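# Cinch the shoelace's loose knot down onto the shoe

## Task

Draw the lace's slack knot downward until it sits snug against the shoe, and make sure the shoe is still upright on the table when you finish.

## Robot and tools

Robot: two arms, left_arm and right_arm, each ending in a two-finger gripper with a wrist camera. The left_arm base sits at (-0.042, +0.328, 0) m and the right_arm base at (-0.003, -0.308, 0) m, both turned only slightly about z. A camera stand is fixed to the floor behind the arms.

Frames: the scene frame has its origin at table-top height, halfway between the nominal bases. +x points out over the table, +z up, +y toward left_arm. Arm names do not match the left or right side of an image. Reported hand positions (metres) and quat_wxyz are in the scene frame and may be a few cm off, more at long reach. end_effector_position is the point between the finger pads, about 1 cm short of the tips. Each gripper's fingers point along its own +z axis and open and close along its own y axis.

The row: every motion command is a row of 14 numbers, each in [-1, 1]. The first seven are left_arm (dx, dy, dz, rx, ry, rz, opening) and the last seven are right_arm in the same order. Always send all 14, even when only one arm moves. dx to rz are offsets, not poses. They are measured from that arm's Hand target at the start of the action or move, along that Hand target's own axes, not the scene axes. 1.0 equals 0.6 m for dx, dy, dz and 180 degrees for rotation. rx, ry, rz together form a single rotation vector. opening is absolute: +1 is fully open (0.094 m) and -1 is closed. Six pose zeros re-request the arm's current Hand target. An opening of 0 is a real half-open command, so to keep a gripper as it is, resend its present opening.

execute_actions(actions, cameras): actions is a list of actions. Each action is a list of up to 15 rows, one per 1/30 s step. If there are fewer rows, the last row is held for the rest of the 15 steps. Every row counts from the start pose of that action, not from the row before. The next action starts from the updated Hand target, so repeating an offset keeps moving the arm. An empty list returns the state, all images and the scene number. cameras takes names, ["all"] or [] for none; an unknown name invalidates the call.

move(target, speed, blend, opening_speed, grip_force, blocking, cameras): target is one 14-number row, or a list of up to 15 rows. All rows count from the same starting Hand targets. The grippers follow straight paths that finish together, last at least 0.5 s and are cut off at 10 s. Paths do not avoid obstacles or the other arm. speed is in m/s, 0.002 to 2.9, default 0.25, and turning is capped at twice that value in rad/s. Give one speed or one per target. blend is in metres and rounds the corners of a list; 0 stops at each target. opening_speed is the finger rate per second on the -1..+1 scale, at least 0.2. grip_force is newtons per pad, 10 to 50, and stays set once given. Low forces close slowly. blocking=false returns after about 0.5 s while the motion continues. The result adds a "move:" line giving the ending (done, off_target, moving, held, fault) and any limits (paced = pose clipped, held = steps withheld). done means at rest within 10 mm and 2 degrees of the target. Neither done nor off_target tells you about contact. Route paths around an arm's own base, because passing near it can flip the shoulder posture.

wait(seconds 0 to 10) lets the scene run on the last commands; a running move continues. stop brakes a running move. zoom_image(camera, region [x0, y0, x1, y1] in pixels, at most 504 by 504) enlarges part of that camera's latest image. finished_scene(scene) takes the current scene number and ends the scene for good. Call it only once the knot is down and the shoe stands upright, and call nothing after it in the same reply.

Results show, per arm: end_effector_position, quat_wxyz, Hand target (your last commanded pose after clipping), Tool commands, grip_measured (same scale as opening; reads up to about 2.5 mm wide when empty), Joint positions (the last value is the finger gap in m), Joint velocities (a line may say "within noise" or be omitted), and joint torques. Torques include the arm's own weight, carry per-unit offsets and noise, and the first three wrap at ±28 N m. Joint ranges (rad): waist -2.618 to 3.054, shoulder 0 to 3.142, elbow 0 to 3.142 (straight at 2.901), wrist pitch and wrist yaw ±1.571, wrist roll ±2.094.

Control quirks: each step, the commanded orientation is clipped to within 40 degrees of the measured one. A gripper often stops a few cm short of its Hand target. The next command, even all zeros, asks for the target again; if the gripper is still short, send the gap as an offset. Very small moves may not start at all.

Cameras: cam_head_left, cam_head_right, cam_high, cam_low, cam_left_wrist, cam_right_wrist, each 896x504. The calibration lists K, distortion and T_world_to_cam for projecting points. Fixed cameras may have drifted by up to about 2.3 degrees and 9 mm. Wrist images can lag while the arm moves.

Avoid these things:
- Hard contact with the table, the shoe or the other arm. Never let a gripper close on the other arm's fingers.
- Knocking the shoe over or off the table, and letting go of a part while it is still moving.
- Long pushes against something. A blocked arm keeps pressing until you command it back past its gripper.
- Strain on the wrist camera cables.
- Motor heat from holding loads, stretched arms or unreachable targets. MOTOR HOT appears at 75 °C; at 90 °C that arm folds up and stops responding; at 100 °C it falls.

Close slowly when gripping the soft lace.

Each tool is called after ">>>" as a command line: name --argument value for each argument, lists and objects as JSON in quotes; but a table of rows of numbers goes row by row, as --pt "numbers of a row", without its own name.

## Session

>>> execute_actions --actions '[]' --cameras '["cam_head_left","cam_head_right","cam_low"]'

>>> zoom_image --camera "cam_head_right" --region '[340, 210, 640, 380]'

Scene clock: 0.00 s.
left_arm: end_effector_position=(+0.3332, +0.3262, +0.1269) grip_measured=+1.000 end_effector_quat_wxyz=(+0.670, -0.035, +0.741, +0.022) | right_arm: end_effector_position=(+0.3789, -0.3513, +0.1365) grip_measured=+1.000 end_effector_quat_wxyz=(+0.659, +0.088, +0.743, -0.076)
Joint positions: left_arm=[-0.069 1.586 0.197 1.286 -0.165 -0.031 0.094] | right_arm=[0.008 1.522 0.256 1.145 0.215 0.029 0.094]
Joint velocities: within noise
Joint torques (N m): no reading
Heat: left arm: 29 °C; right arm: 29 °C.
Hand target: left_arm +0.3336, +0.3262, +0.1264; +0.668, -0.035, +0.743, +0.023 | right_arm +0.3801, -0.3514, +0.1404; +0.663, +0.088, +0.740, -0.076
Tool commands: left_gripper/opening=+1.0 right_gripper/opening=+1.0
Images, in order (width x height): cam_head_left 896x504, cam_head_right 896x504, cam_low 896x504.

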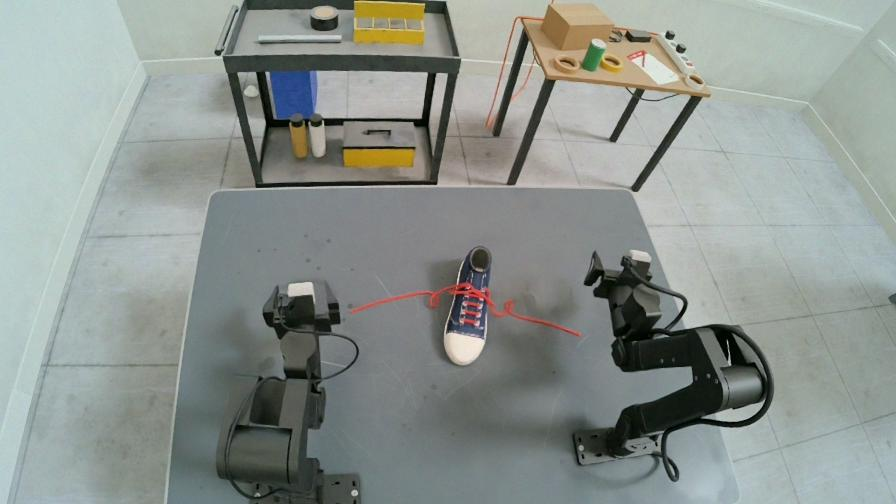

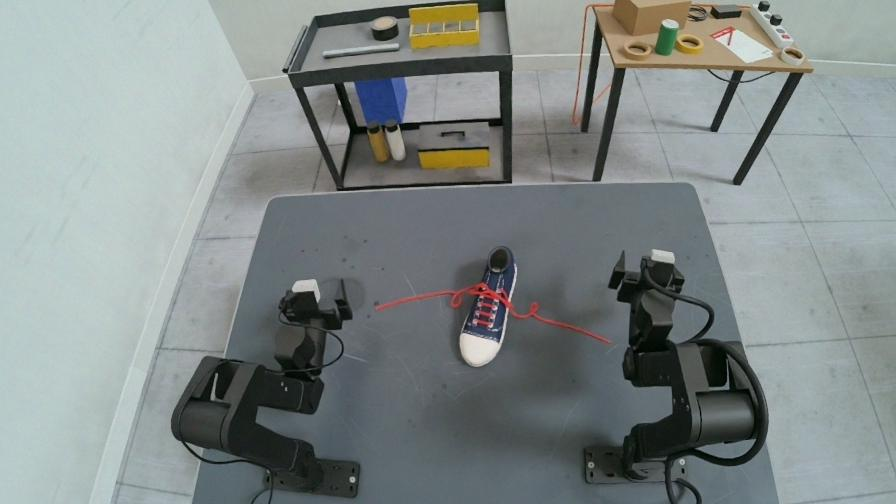

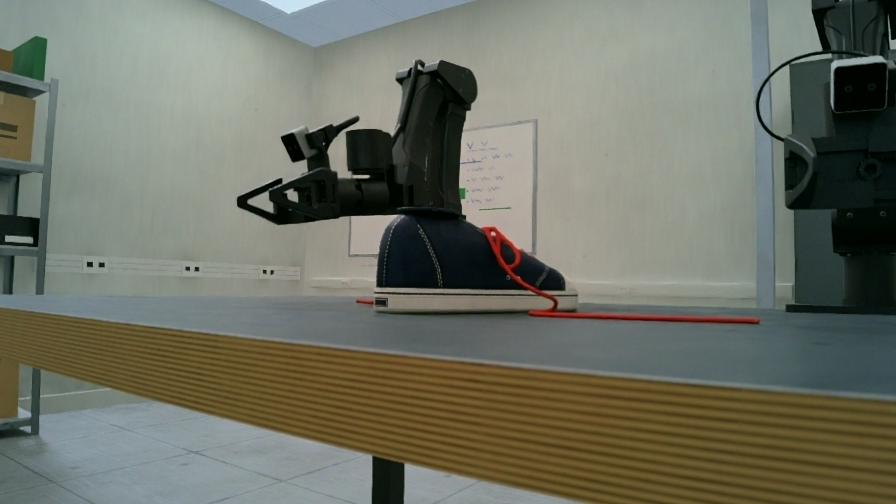

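Scaled by 1.680 from the camera's 896x504 image, which has a finer 1280x720 frame.

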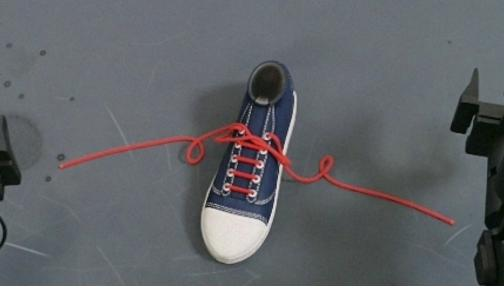

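>>> move --target '[0.1277,-0.2158,0.0297,0.3173,0.3861,0.3585,-0.2,0.175,0.1203,-0.2045,-0.329,0.3774,-0.3692,-0.2]' --speed 0.4 --cameras '["cam_left_wrist","cam_right_wrist"]'

Scene clock: 5.20 s.
left_arm: end_effector_position=(+0.3514, +0.1973, +0.0529) grip_measured=-0.198 end_effector_quat_wxyz=(+0.008, +0.605, +0.796, +0.001) | right_arm: end_effector_position=(+0.2635, -0.2519, +0.0486) grip_measured=-0.198 end_effector_quat_wxyz=(+0.004, -0.562, +0.827, -0.001)
Joint positions: left_arm=[-0.304 2.137 1.745 -1.164 0.004 0.978 0.038] | right_arm=[0.226 1.618 1.042 -0.987 -0.002 -0.991 0.038]
Joint torques (N m): left_arm=[-0.08 -8.85 8.81 -0.16 -0.06 0.07] | right_arm=[0.38 -5.55 8.88 0.17 0 -0.11]
Heat: left arm: 30 °C; right arm: 30 °C.
Hand target: left_arm +0.3539, +0.1970, +0.0501; +0.000, +0.608, +0.794, +0.000 | right_arm +0.2671, -0.2499, +0.0498; +0.000, -0.567, +0.824, +0.000
Off the commanded pose: left_arm 0.004 m, 1 deg | right_arm 0.004 m, 1 deg.
move: done
camera_calibration:
cam_left_wrist: T_world_to_cam=[[-0.960947, -0.274833, -0.0323809, 0.39584], [-0.262078, 0.866229, 0.425397, -0.0655557], [-0.0888639, 0.41727, -0.904427, 0.0868837], [0, 0, 0, 1]] pos_world=[0.370921, 0.129322, 0.119285]
cam_right_wrist: T_world_to_cam=[[0.937982, -0.346498, 0.0113889, -0.338397], [-0.32061, -0.854468, 0.40877, -0.112018], [-0.131907, -0.38707, -0.912566, 0.0706208], [0, 0, 0, 1]] pos_world=[0.290812, -0.185634, 0.11409]
Images, in order (width x height): cam_left_wrist 896x504, cam_right_wrist 896x504.

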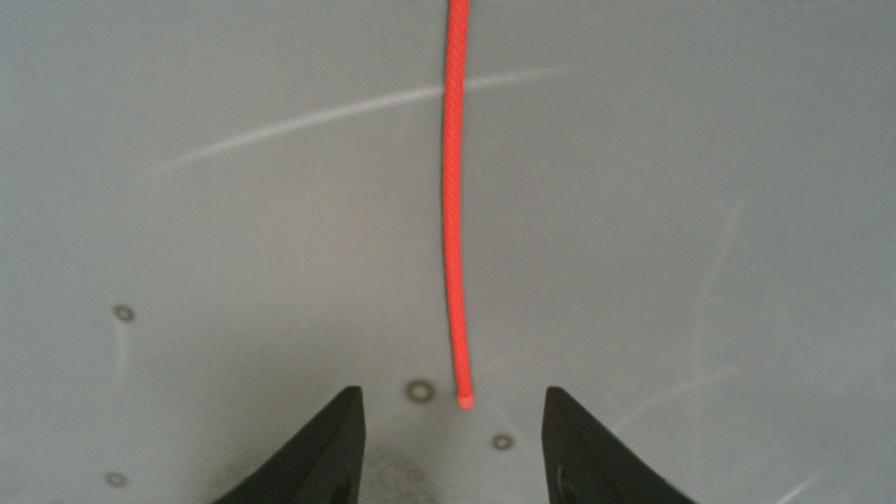

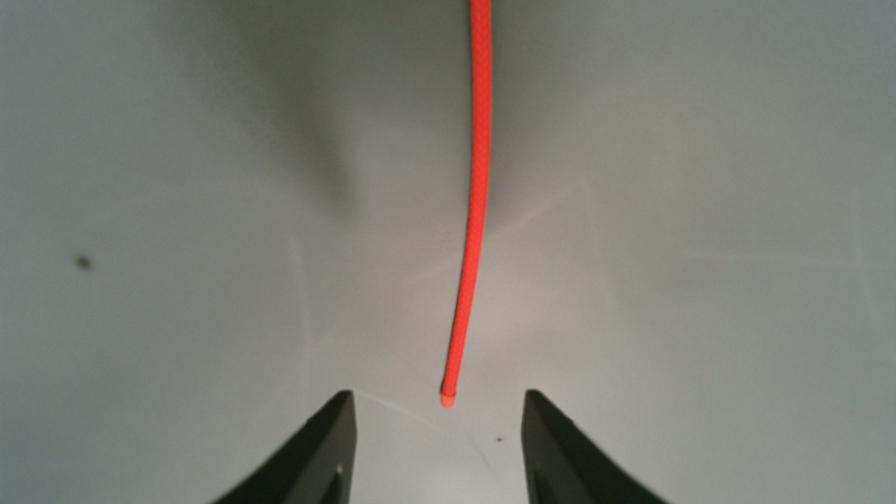

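>>> move --pt "0 -0.007 0.097 0 0 0 -0.2 0 -0.008 0.091 0 0 0 -0.2" --pt "0 -0.007 0.097 0 0 0 -1 0 -0.008 0.091 0 0 0 -1" --speed 0.08 --opening_speed 1.5 --cameras '["cam_left_wrist","cam_right_wrist"]'

Scene clock: 7.40 s.
left_arm: end_effector_position=(+0.3553, +0.1954, +0.0073) grip_measured=-0.954 end_effector_quat_wxyz=(+0.015, +0.605, +0.796, +0.003) | right_arm: end_effector_position=(+0.2704, -0.2512, +0.0077) grip_measured=-0.963 end_effector_quat_wxyz=(+0.003, -0.566, +0.824, -0.002)
Joint positions: left_arm=[-0.306 2.182 1.631 -0.99 0.003 0.978 0.002] | right_arm=[0.226 1.711 0.967 -0.82 0.002 -1.001 0.002]
Joint torques (N m): left_arm=[-0.42 -9.13 4.51 0.14 -0.06 0.01] | right_arm=[-0.38 -5.05 4.44 0.68 -0.03 -0.07]
Heat: left arm: 30 °C; right arm: 30 °C.
Hand target: left_arm +0.3499, +0.1958, -0.0081; +0.001, +0.608, +0.794, +0.000 | right_arm +0.2716, -0.2517, -0.0048; +0.000, -0.567, +0.824, +0.000
Off the commanded pose: left_arm 0.016 m, 2 deg | right_arm 0.013 m, 0 deg.
move: off_target (left_arm, right_arm); target 2's new opening was sent with left_arm's hand 0.016 m and 1 deg from that target
camera_calibration:
cam_left_wrist: T_world_to_cam=[[-0.960833, -0.273526, -0.0445353, 0.397502], [-0.266598, 0.868434, 0.418028, -0.042254], [-0.0756658, 0.413528, -0.907342, 0.042793], [0, 0, 0, 1]] pos_world=[0.373906, 0.127726, 0.0741941]
cam_right_wrist: T_world_to_cam=[[0.941488, -0.336808, 0.0126439, -0.342773], [-0.311731, -0.855898, 0.412628, -0.0953012], [-0.128155, -0.392426, -0.910812, 0.0320988], [0, 0, 0, 1]] pos_world=[0.297122, -0.184421, 0.072894]
Images, in order (width x height): cam_left_wrist 896x504, cam_right_wrist 896x504.

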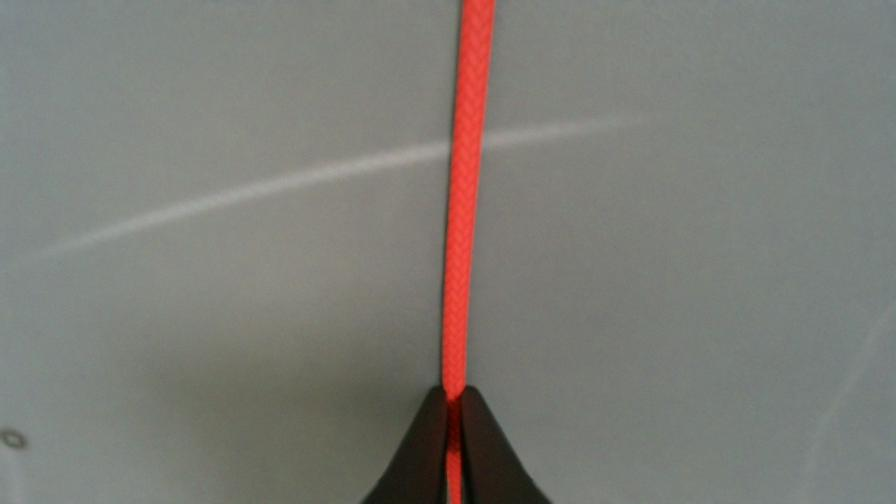

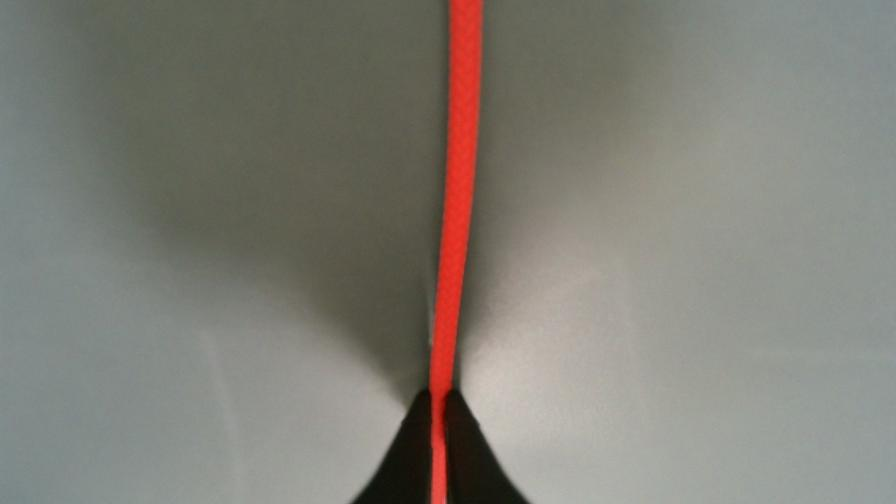

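>>> move --pt "0.046 0.021 -0.058 0 0 0.01 -1 0.041 -0.032 -0.053 0 0 -0.01 -1" --pt "0.305 0.1425 -0.088 0 0 0.06 -1 0.205 -0.155 -0.066 0 0 -0.05 -1" --speed 0.15 --blend '[0.02,0]' --cameras '["cam_head_right","cam_low"]'

>>> zoom_image --camera "cam_head_right" --region '[340, 210, 640, 380]'

Scene clock: 10.20 s.
left_arm: end_effector_position=(+0.3831, +0.3971, +0.0479) grip_measured=-0.954 end_effector_quat_wxyz=(+0.005, +0.675, +0.738, +0.009) | right_arm: end_effector_position=(+0.3130, -0.3992, +0.0371) grip_measured=-0.963 end_effector_quat_wxyz=(+0.004, -0.628, +0.778, -0.010)
Joint positions: left_arm=[0.175 2.204 1.832 -1.179 -0.003 1.641 0.002] | right_arm=[-0.258 1.827 1.238 -0.96 0.004 -1.64 0.002]
Joint torques (N m): left_arm=[-0.47 -9.35 8.94 -0.21 0 0.06] | right_arm=[-0.5 -6.95 8.85 0.2 -0.09 -0.11]
Heat: left arm: 30 °C; right arm: 30 °C.
Hand target: left_arm +0.3848, +0.3948, +0.0446; +0.001, +0.680, +0.733, +0.000 | right_arm +0.3145, -0.3998, +0.0349; +0.000, -0.630, +0.777, +0.000
Off the commanded pose: left_arm 0.004 m, 1 deg | right_arm 0.003 m, 1 deg.
move: done
Images, in order (width x height): cam_head_right 896x504, cam_low 896x504.

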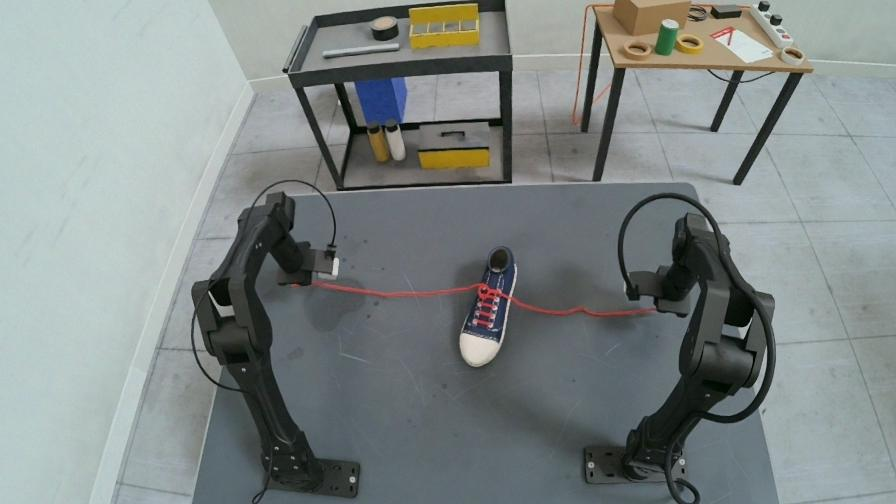

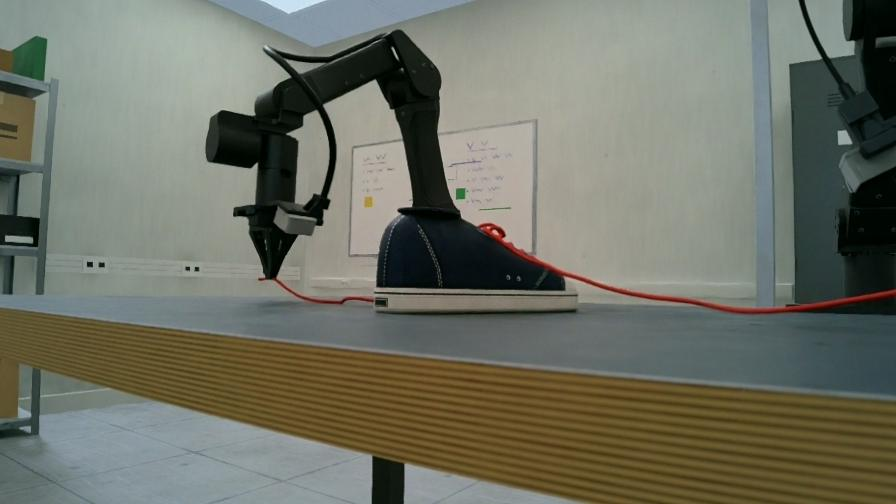

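Scaled by 1.680 from the camera's 896x504 image, which has a finer 1280x720 frame.

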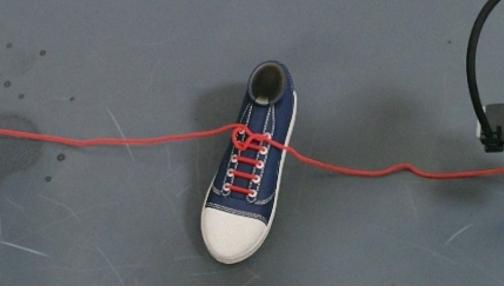

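>>> move --target '[0.065,0.01,0,0,0,0,-1,0.075,-0.008,0,0,0,0,-1]' --speed 0.08 --cameras '["cam_head_right","cam_low"]'

>>> zoom_image --camera "cam_head_right" --region '[420, 210, 570, 380]'

Scene clock: 11.77 s.
left_arm: end_effector_position=(+0.3864, +0.4287, +0.0490) grip_measured=-0.954 end_effector_quat_wxyz=(+0.008, +0.680, +0.733, +0.003) | right_arm: end_effector_position=(+0.3090, -0.4429, +0.0374) grip_measured=-0.963 end_effector_quat_wxyz=(+0.003, -0.629, +0.777, -0.010)
Joint positions: left_arm=[0.25 2.25 1.913 -1.219 0.01 1.728 0.002] | right_arm=[-0.385 1.866 1.29 -0.973 0.004 -1.77 0.002]
Joint torques (N m): left_arm=[0.66 -9.57 8.87 -0.16 -0.12 0.09] | right_arm=[-0.72 -7.58 8.85 0.15 -0.02 -0.09]
Heat: left arm: 31 °C; right arm: 30 °C.
Hand target: left_arm +0.3879, +0.4342, +0.0446; +0.001, +0.680, +0.733, +0.000 | right_arm +0.3099, -0.4448, +0.0348; +0.000, -0.630, +0.777, +0.000
Off the commanded pose: left_arm 0.007 m, 1 deg | right_arm 0.003 m, 1 deg.
move: done
Images, in order (width x height): cam_head_right 896x504, cam_low 896x504.

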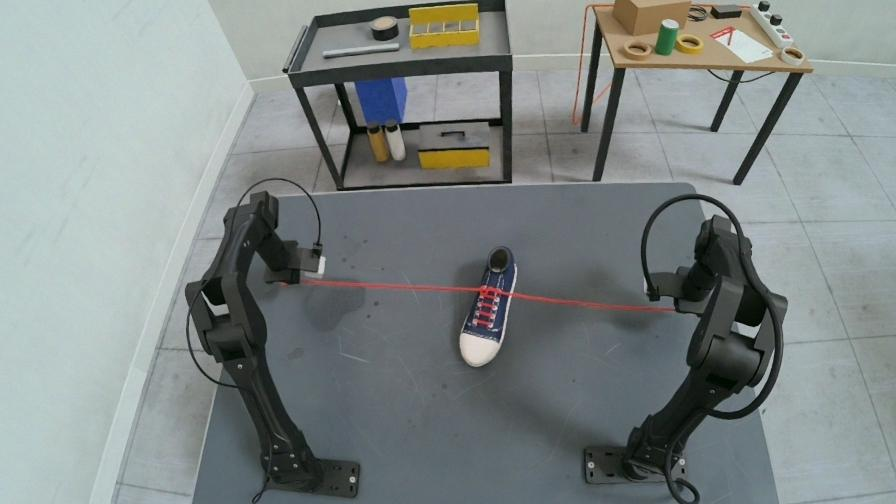

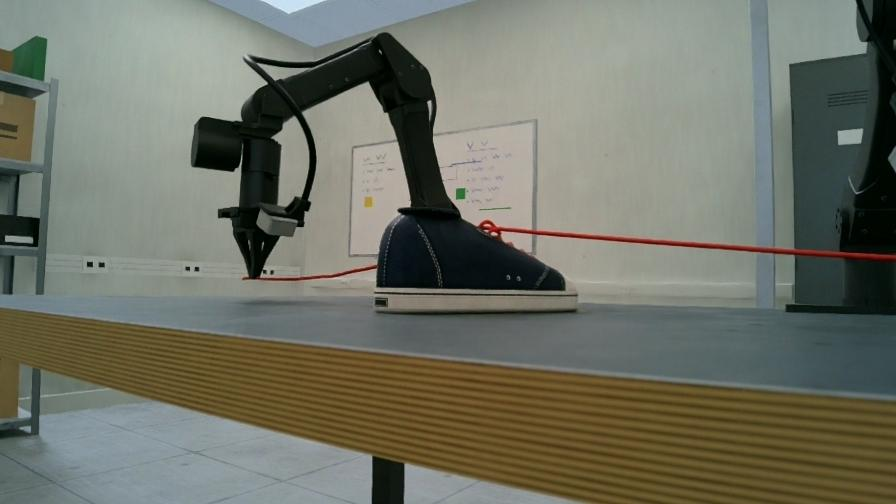

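Scaled by 2.965 from the camera's 896x504 image, which has a finer 1280x720 frame.

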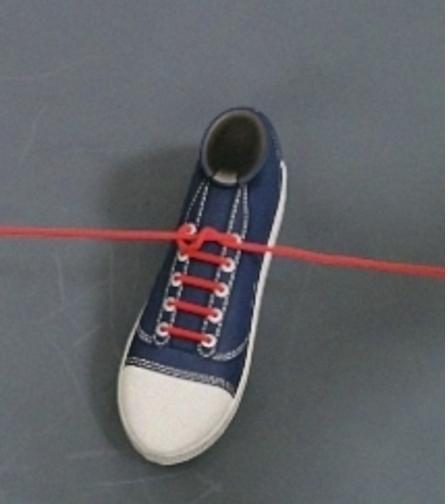

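>>> move --target '[0.035,0.005,0,0,0,0,-1,0.05,-0.005,0,0,0,0,-1]' --speed 0.08 --cameras '["cam_head_right","cam_low"]'

>>> zoom_image --camera "cam_head_right" --region '[420, 210, 570, 380]'

>>> zoom_image --camera "cam_low" --region '[360, 190, 600, 330]'

Scene clock: 13.07 s.
left_arm: end_effector_position=(+0.3857, +0.4352, +0.0495) grip_measured=-0.954 end_effector_quat_wxyz=(+0.016, +0.686, +0.728, -0.014) | right_arm: end_effector_position=(+0.3052, -0.4666, +0.0375) grip_measured=-0.963 end_effector_quat_wxyz=(+0.005, -0.633, +0.775, -0.002)
Joint positions: left_arm=[0.278 2.279 1.962 -1.261 0.043 1.773 0.002] | right_arm=[-0.458 1.902 1.338 -0.998 -0.007 -1.852 0.002]
Joint torques (N m): left_arm=[2.17 -9.68 9.01 -0.01 -0.45 0.07] | right_arm=[-1.22 -7.79 9.05 0.23 0.06 -0.07]
Heat: left arm: 31 °C; right arm: 31 °C.
Hand target: left_arm +0.3893, +0.4554, +0.0445; +0.001, +0.680, +0.733, +0.000 | right_arm +0.3067, -0.4746, +0.0348; +0.000, -0.630, +0.777, +0.000
Off the commanded pose: left_arm 0.021 m, 3 deg | right_arm 0.009 m, 1 deg.
move: off_target (left_arm)
Images, in order (width x height): cam_head_right 896x504, cam_low 896x504.

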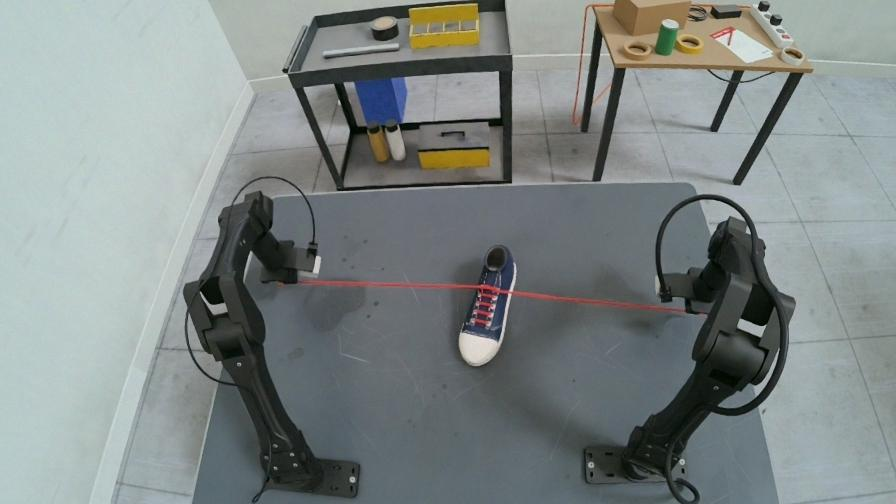

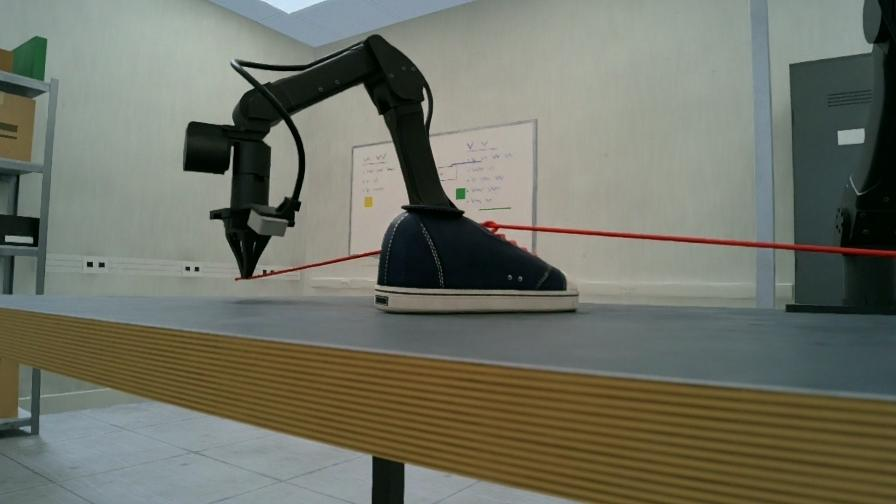

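Scaled by 2.965 from the camera's 896x504 image, which has a finer 1280x720 frame.

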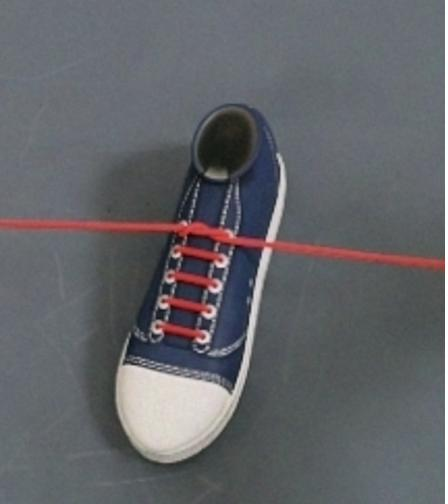

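Scaled by 2.100 from the camera's 896x504 image, which has a finer 1280x720 frame.

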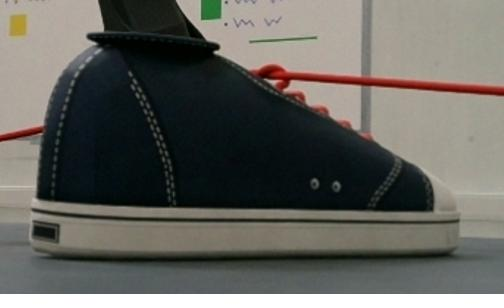

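>>> move --target '[0.0,0,0.035,0,0,0,-1,0.025,0,0.02,0,0,0,-1]' --speed 0.06 --cameras '["cam_head_right","cam_low"]'

>>> zoom_image --camera "cam_head_right" --region '[420, 210, 570, 380]'

>>> zoom_image --camera "cam_low" --region '[360, 190, 600, 330]'

Scene clock: 14.43 s.
left_arm: end_effector_position=(+0.3885, +0.4309, +0.0411) grip_measured=-0.954 end_effector_quat_wxyz=(+0.027, +0.685, +0.727, -0.023) | right_arm: end_effector_position=(+0.2995, -0.4719, +0.0277) grip_measured=-0.963 end_effector_quat_wxyz=(+0.010, -0.635, +0.772, +0.015)
Joint positions: left_arm=[0.278 2.293 1.952 -1.239 0.07 1.773 0.002] | right_arm=[-0.491 1.932 1.338 -0.998 -0.029 -1.891 0.002]
Joint torques (N m): left_arm=[2.22 -9.91 4.93 0.41 -0.75 0.06] | right_arm=[-2.11 -7.99 8.02 0.5 0.31 -0.11]
Heat: left arm: 31 °C; right arm: 31 °C.
Hand target: left_arm +0.3893, +0.4554, +0.0235; +0.001, +0.680, +0.733, +0.000 | right_arm +0.3036, -0.4894, +0.0229; +0.000, -0.630, +0.777, +0.000
Off the commanded pose: left_arm 0.030 m, 4 deg | right_arm 0.019 m, 2 deg.
move: off_target (left_arm, right_arm)
Images, in order (width x height): cam_head_right 896x504, cam_low 896x504.

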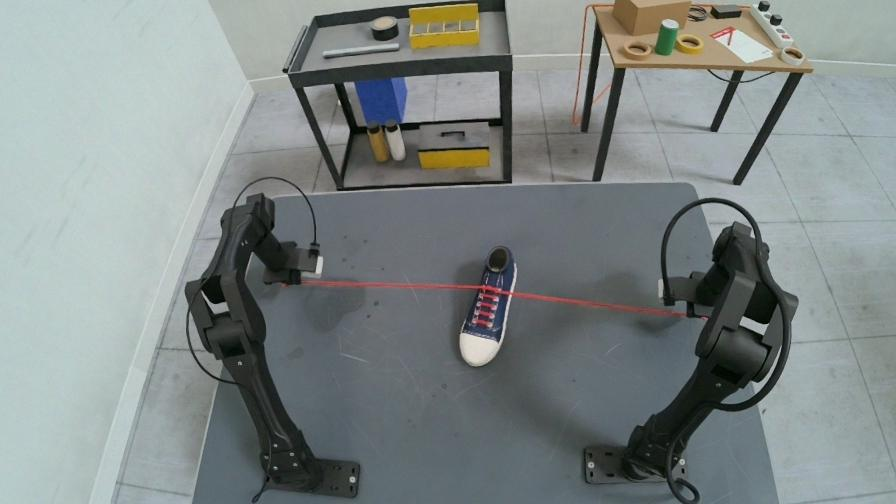

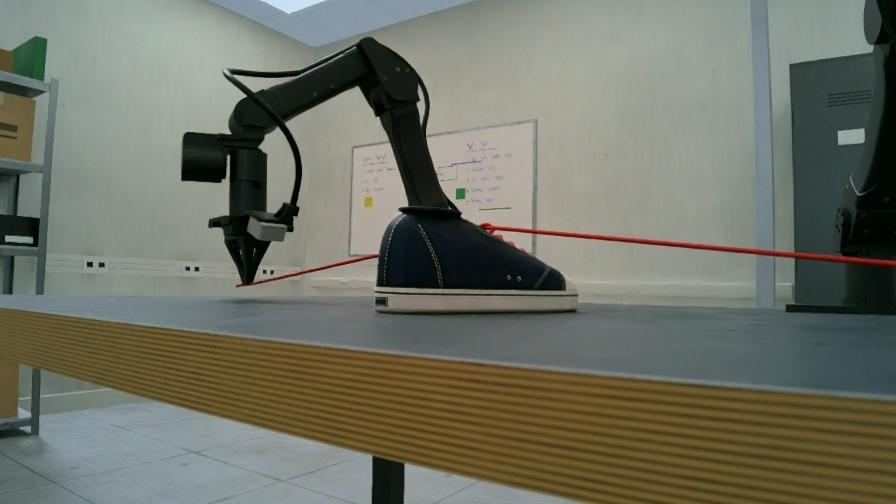

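Scaled by 2.965 from the camera's 896x504 image, which has a finer 1280x720 frame.

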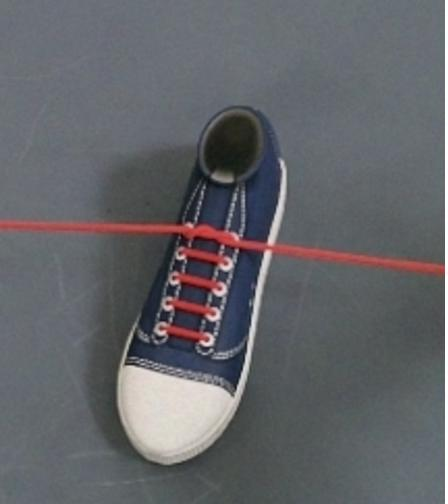

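Scaled by 2.100 from the camera's 896x504 image, which has a finer 1280x720 frame.

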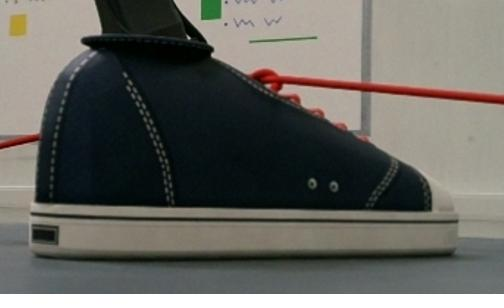

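>>> move --pt "-0.085 0 0.015 0 0 0 -1 -0.075 0 0.01 0 0 0 -1" --pt "-0.085 0 0.015 0 0 0 -0.6 -0.075 0 0.01 0 0 0 -0.6" --pt "-0.085 0 -0.1 0 0 0 -0.6 -0.075 0 -0.09 0 0 0 -0.6" --speed 0.1 --opening_speed 1.5 --cameras '["cam_head_right","cam_low"]'

>>> zoom_image --camera "cam_head_right" --region '[420, 210, 570, 380]'

>>> zoom_image --camera "cam_low" --region '[360, 190, 600, 330]'

Scene clock: 17.93 s.
left_arm: end_effector_position=(+0.3912, +0.4026, +0.0668) grip_measured=-0.602 end_effector_quat_wxyz=(-0.007, +0.684, +0.730, -0.011) | right_arm: end_effector_position=(+0.3093, -0.4443, +0.0592) grip_measured=-0.602 end_effector_quat_wxyz=(-0.009, -0.630, +0.776, +0.017)
Joint positions: left_arm=[0.186 2.293 2.056 -1.36 0.002 1.676 0.019] | right_arm=[-0.391 1.9 1.425 -1.133 0 -1.779 0.019]
Joint torques (N m): left_arm=[0.18 -14.02 8.5 -0.29 -0.05 -0.08] | right_arm=[0.17 -13.96 8.65 -0.01 -0.05 0.01]
Heat: left arm: 31 °C; right arm: 31 °C.
Hand target: left_arm +0.3931, +0.4044, +0.0836; +0.000, +0.680, +0.733, +0.000 | right_arm +0.3128, -0.4453, +0.0768; +0.000, -0.630, +0.777, +0.000
Off the commanded pose: left_arm 0.017 m, 2 deg | right_arm 0.018 m, 2 deg.
move: off_target (left_arm, right_arm)
Images, in order (width x height): cam_head_right 896x504, cam_low 896x504.

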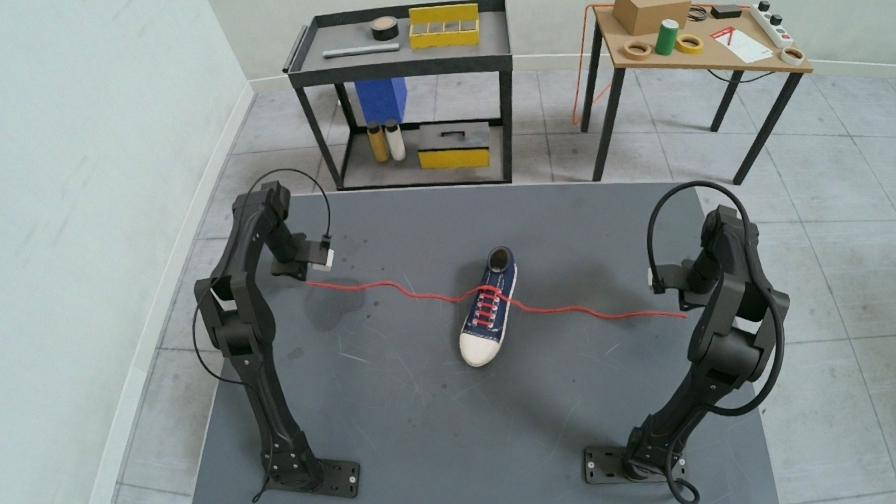

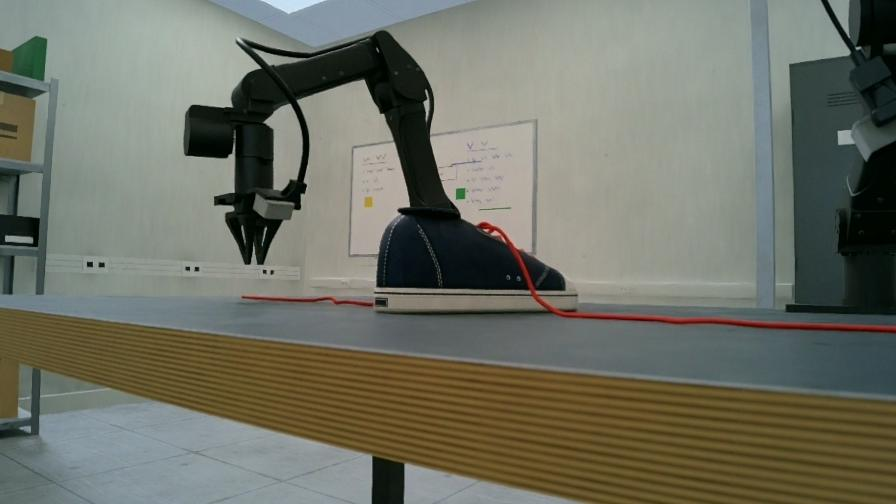

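Scaled by 2.965 from the camera's 896x504 image, which has a finer 1280x720 frame.

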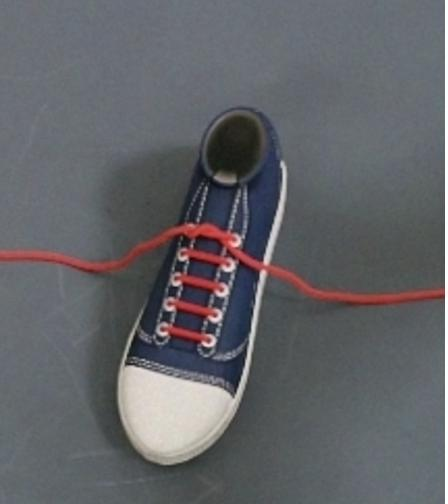

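Scaled by 2.100 from the camera's 896x504 image, which has a finer 1280x720 frame.

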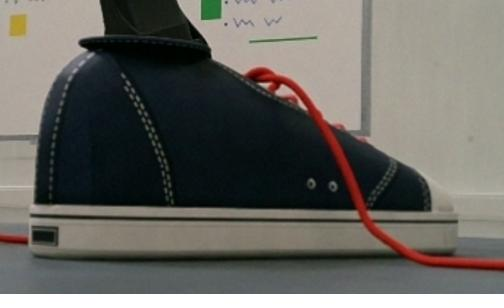

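>>> finished_scene --scene 3

The scene is finished: the task was done.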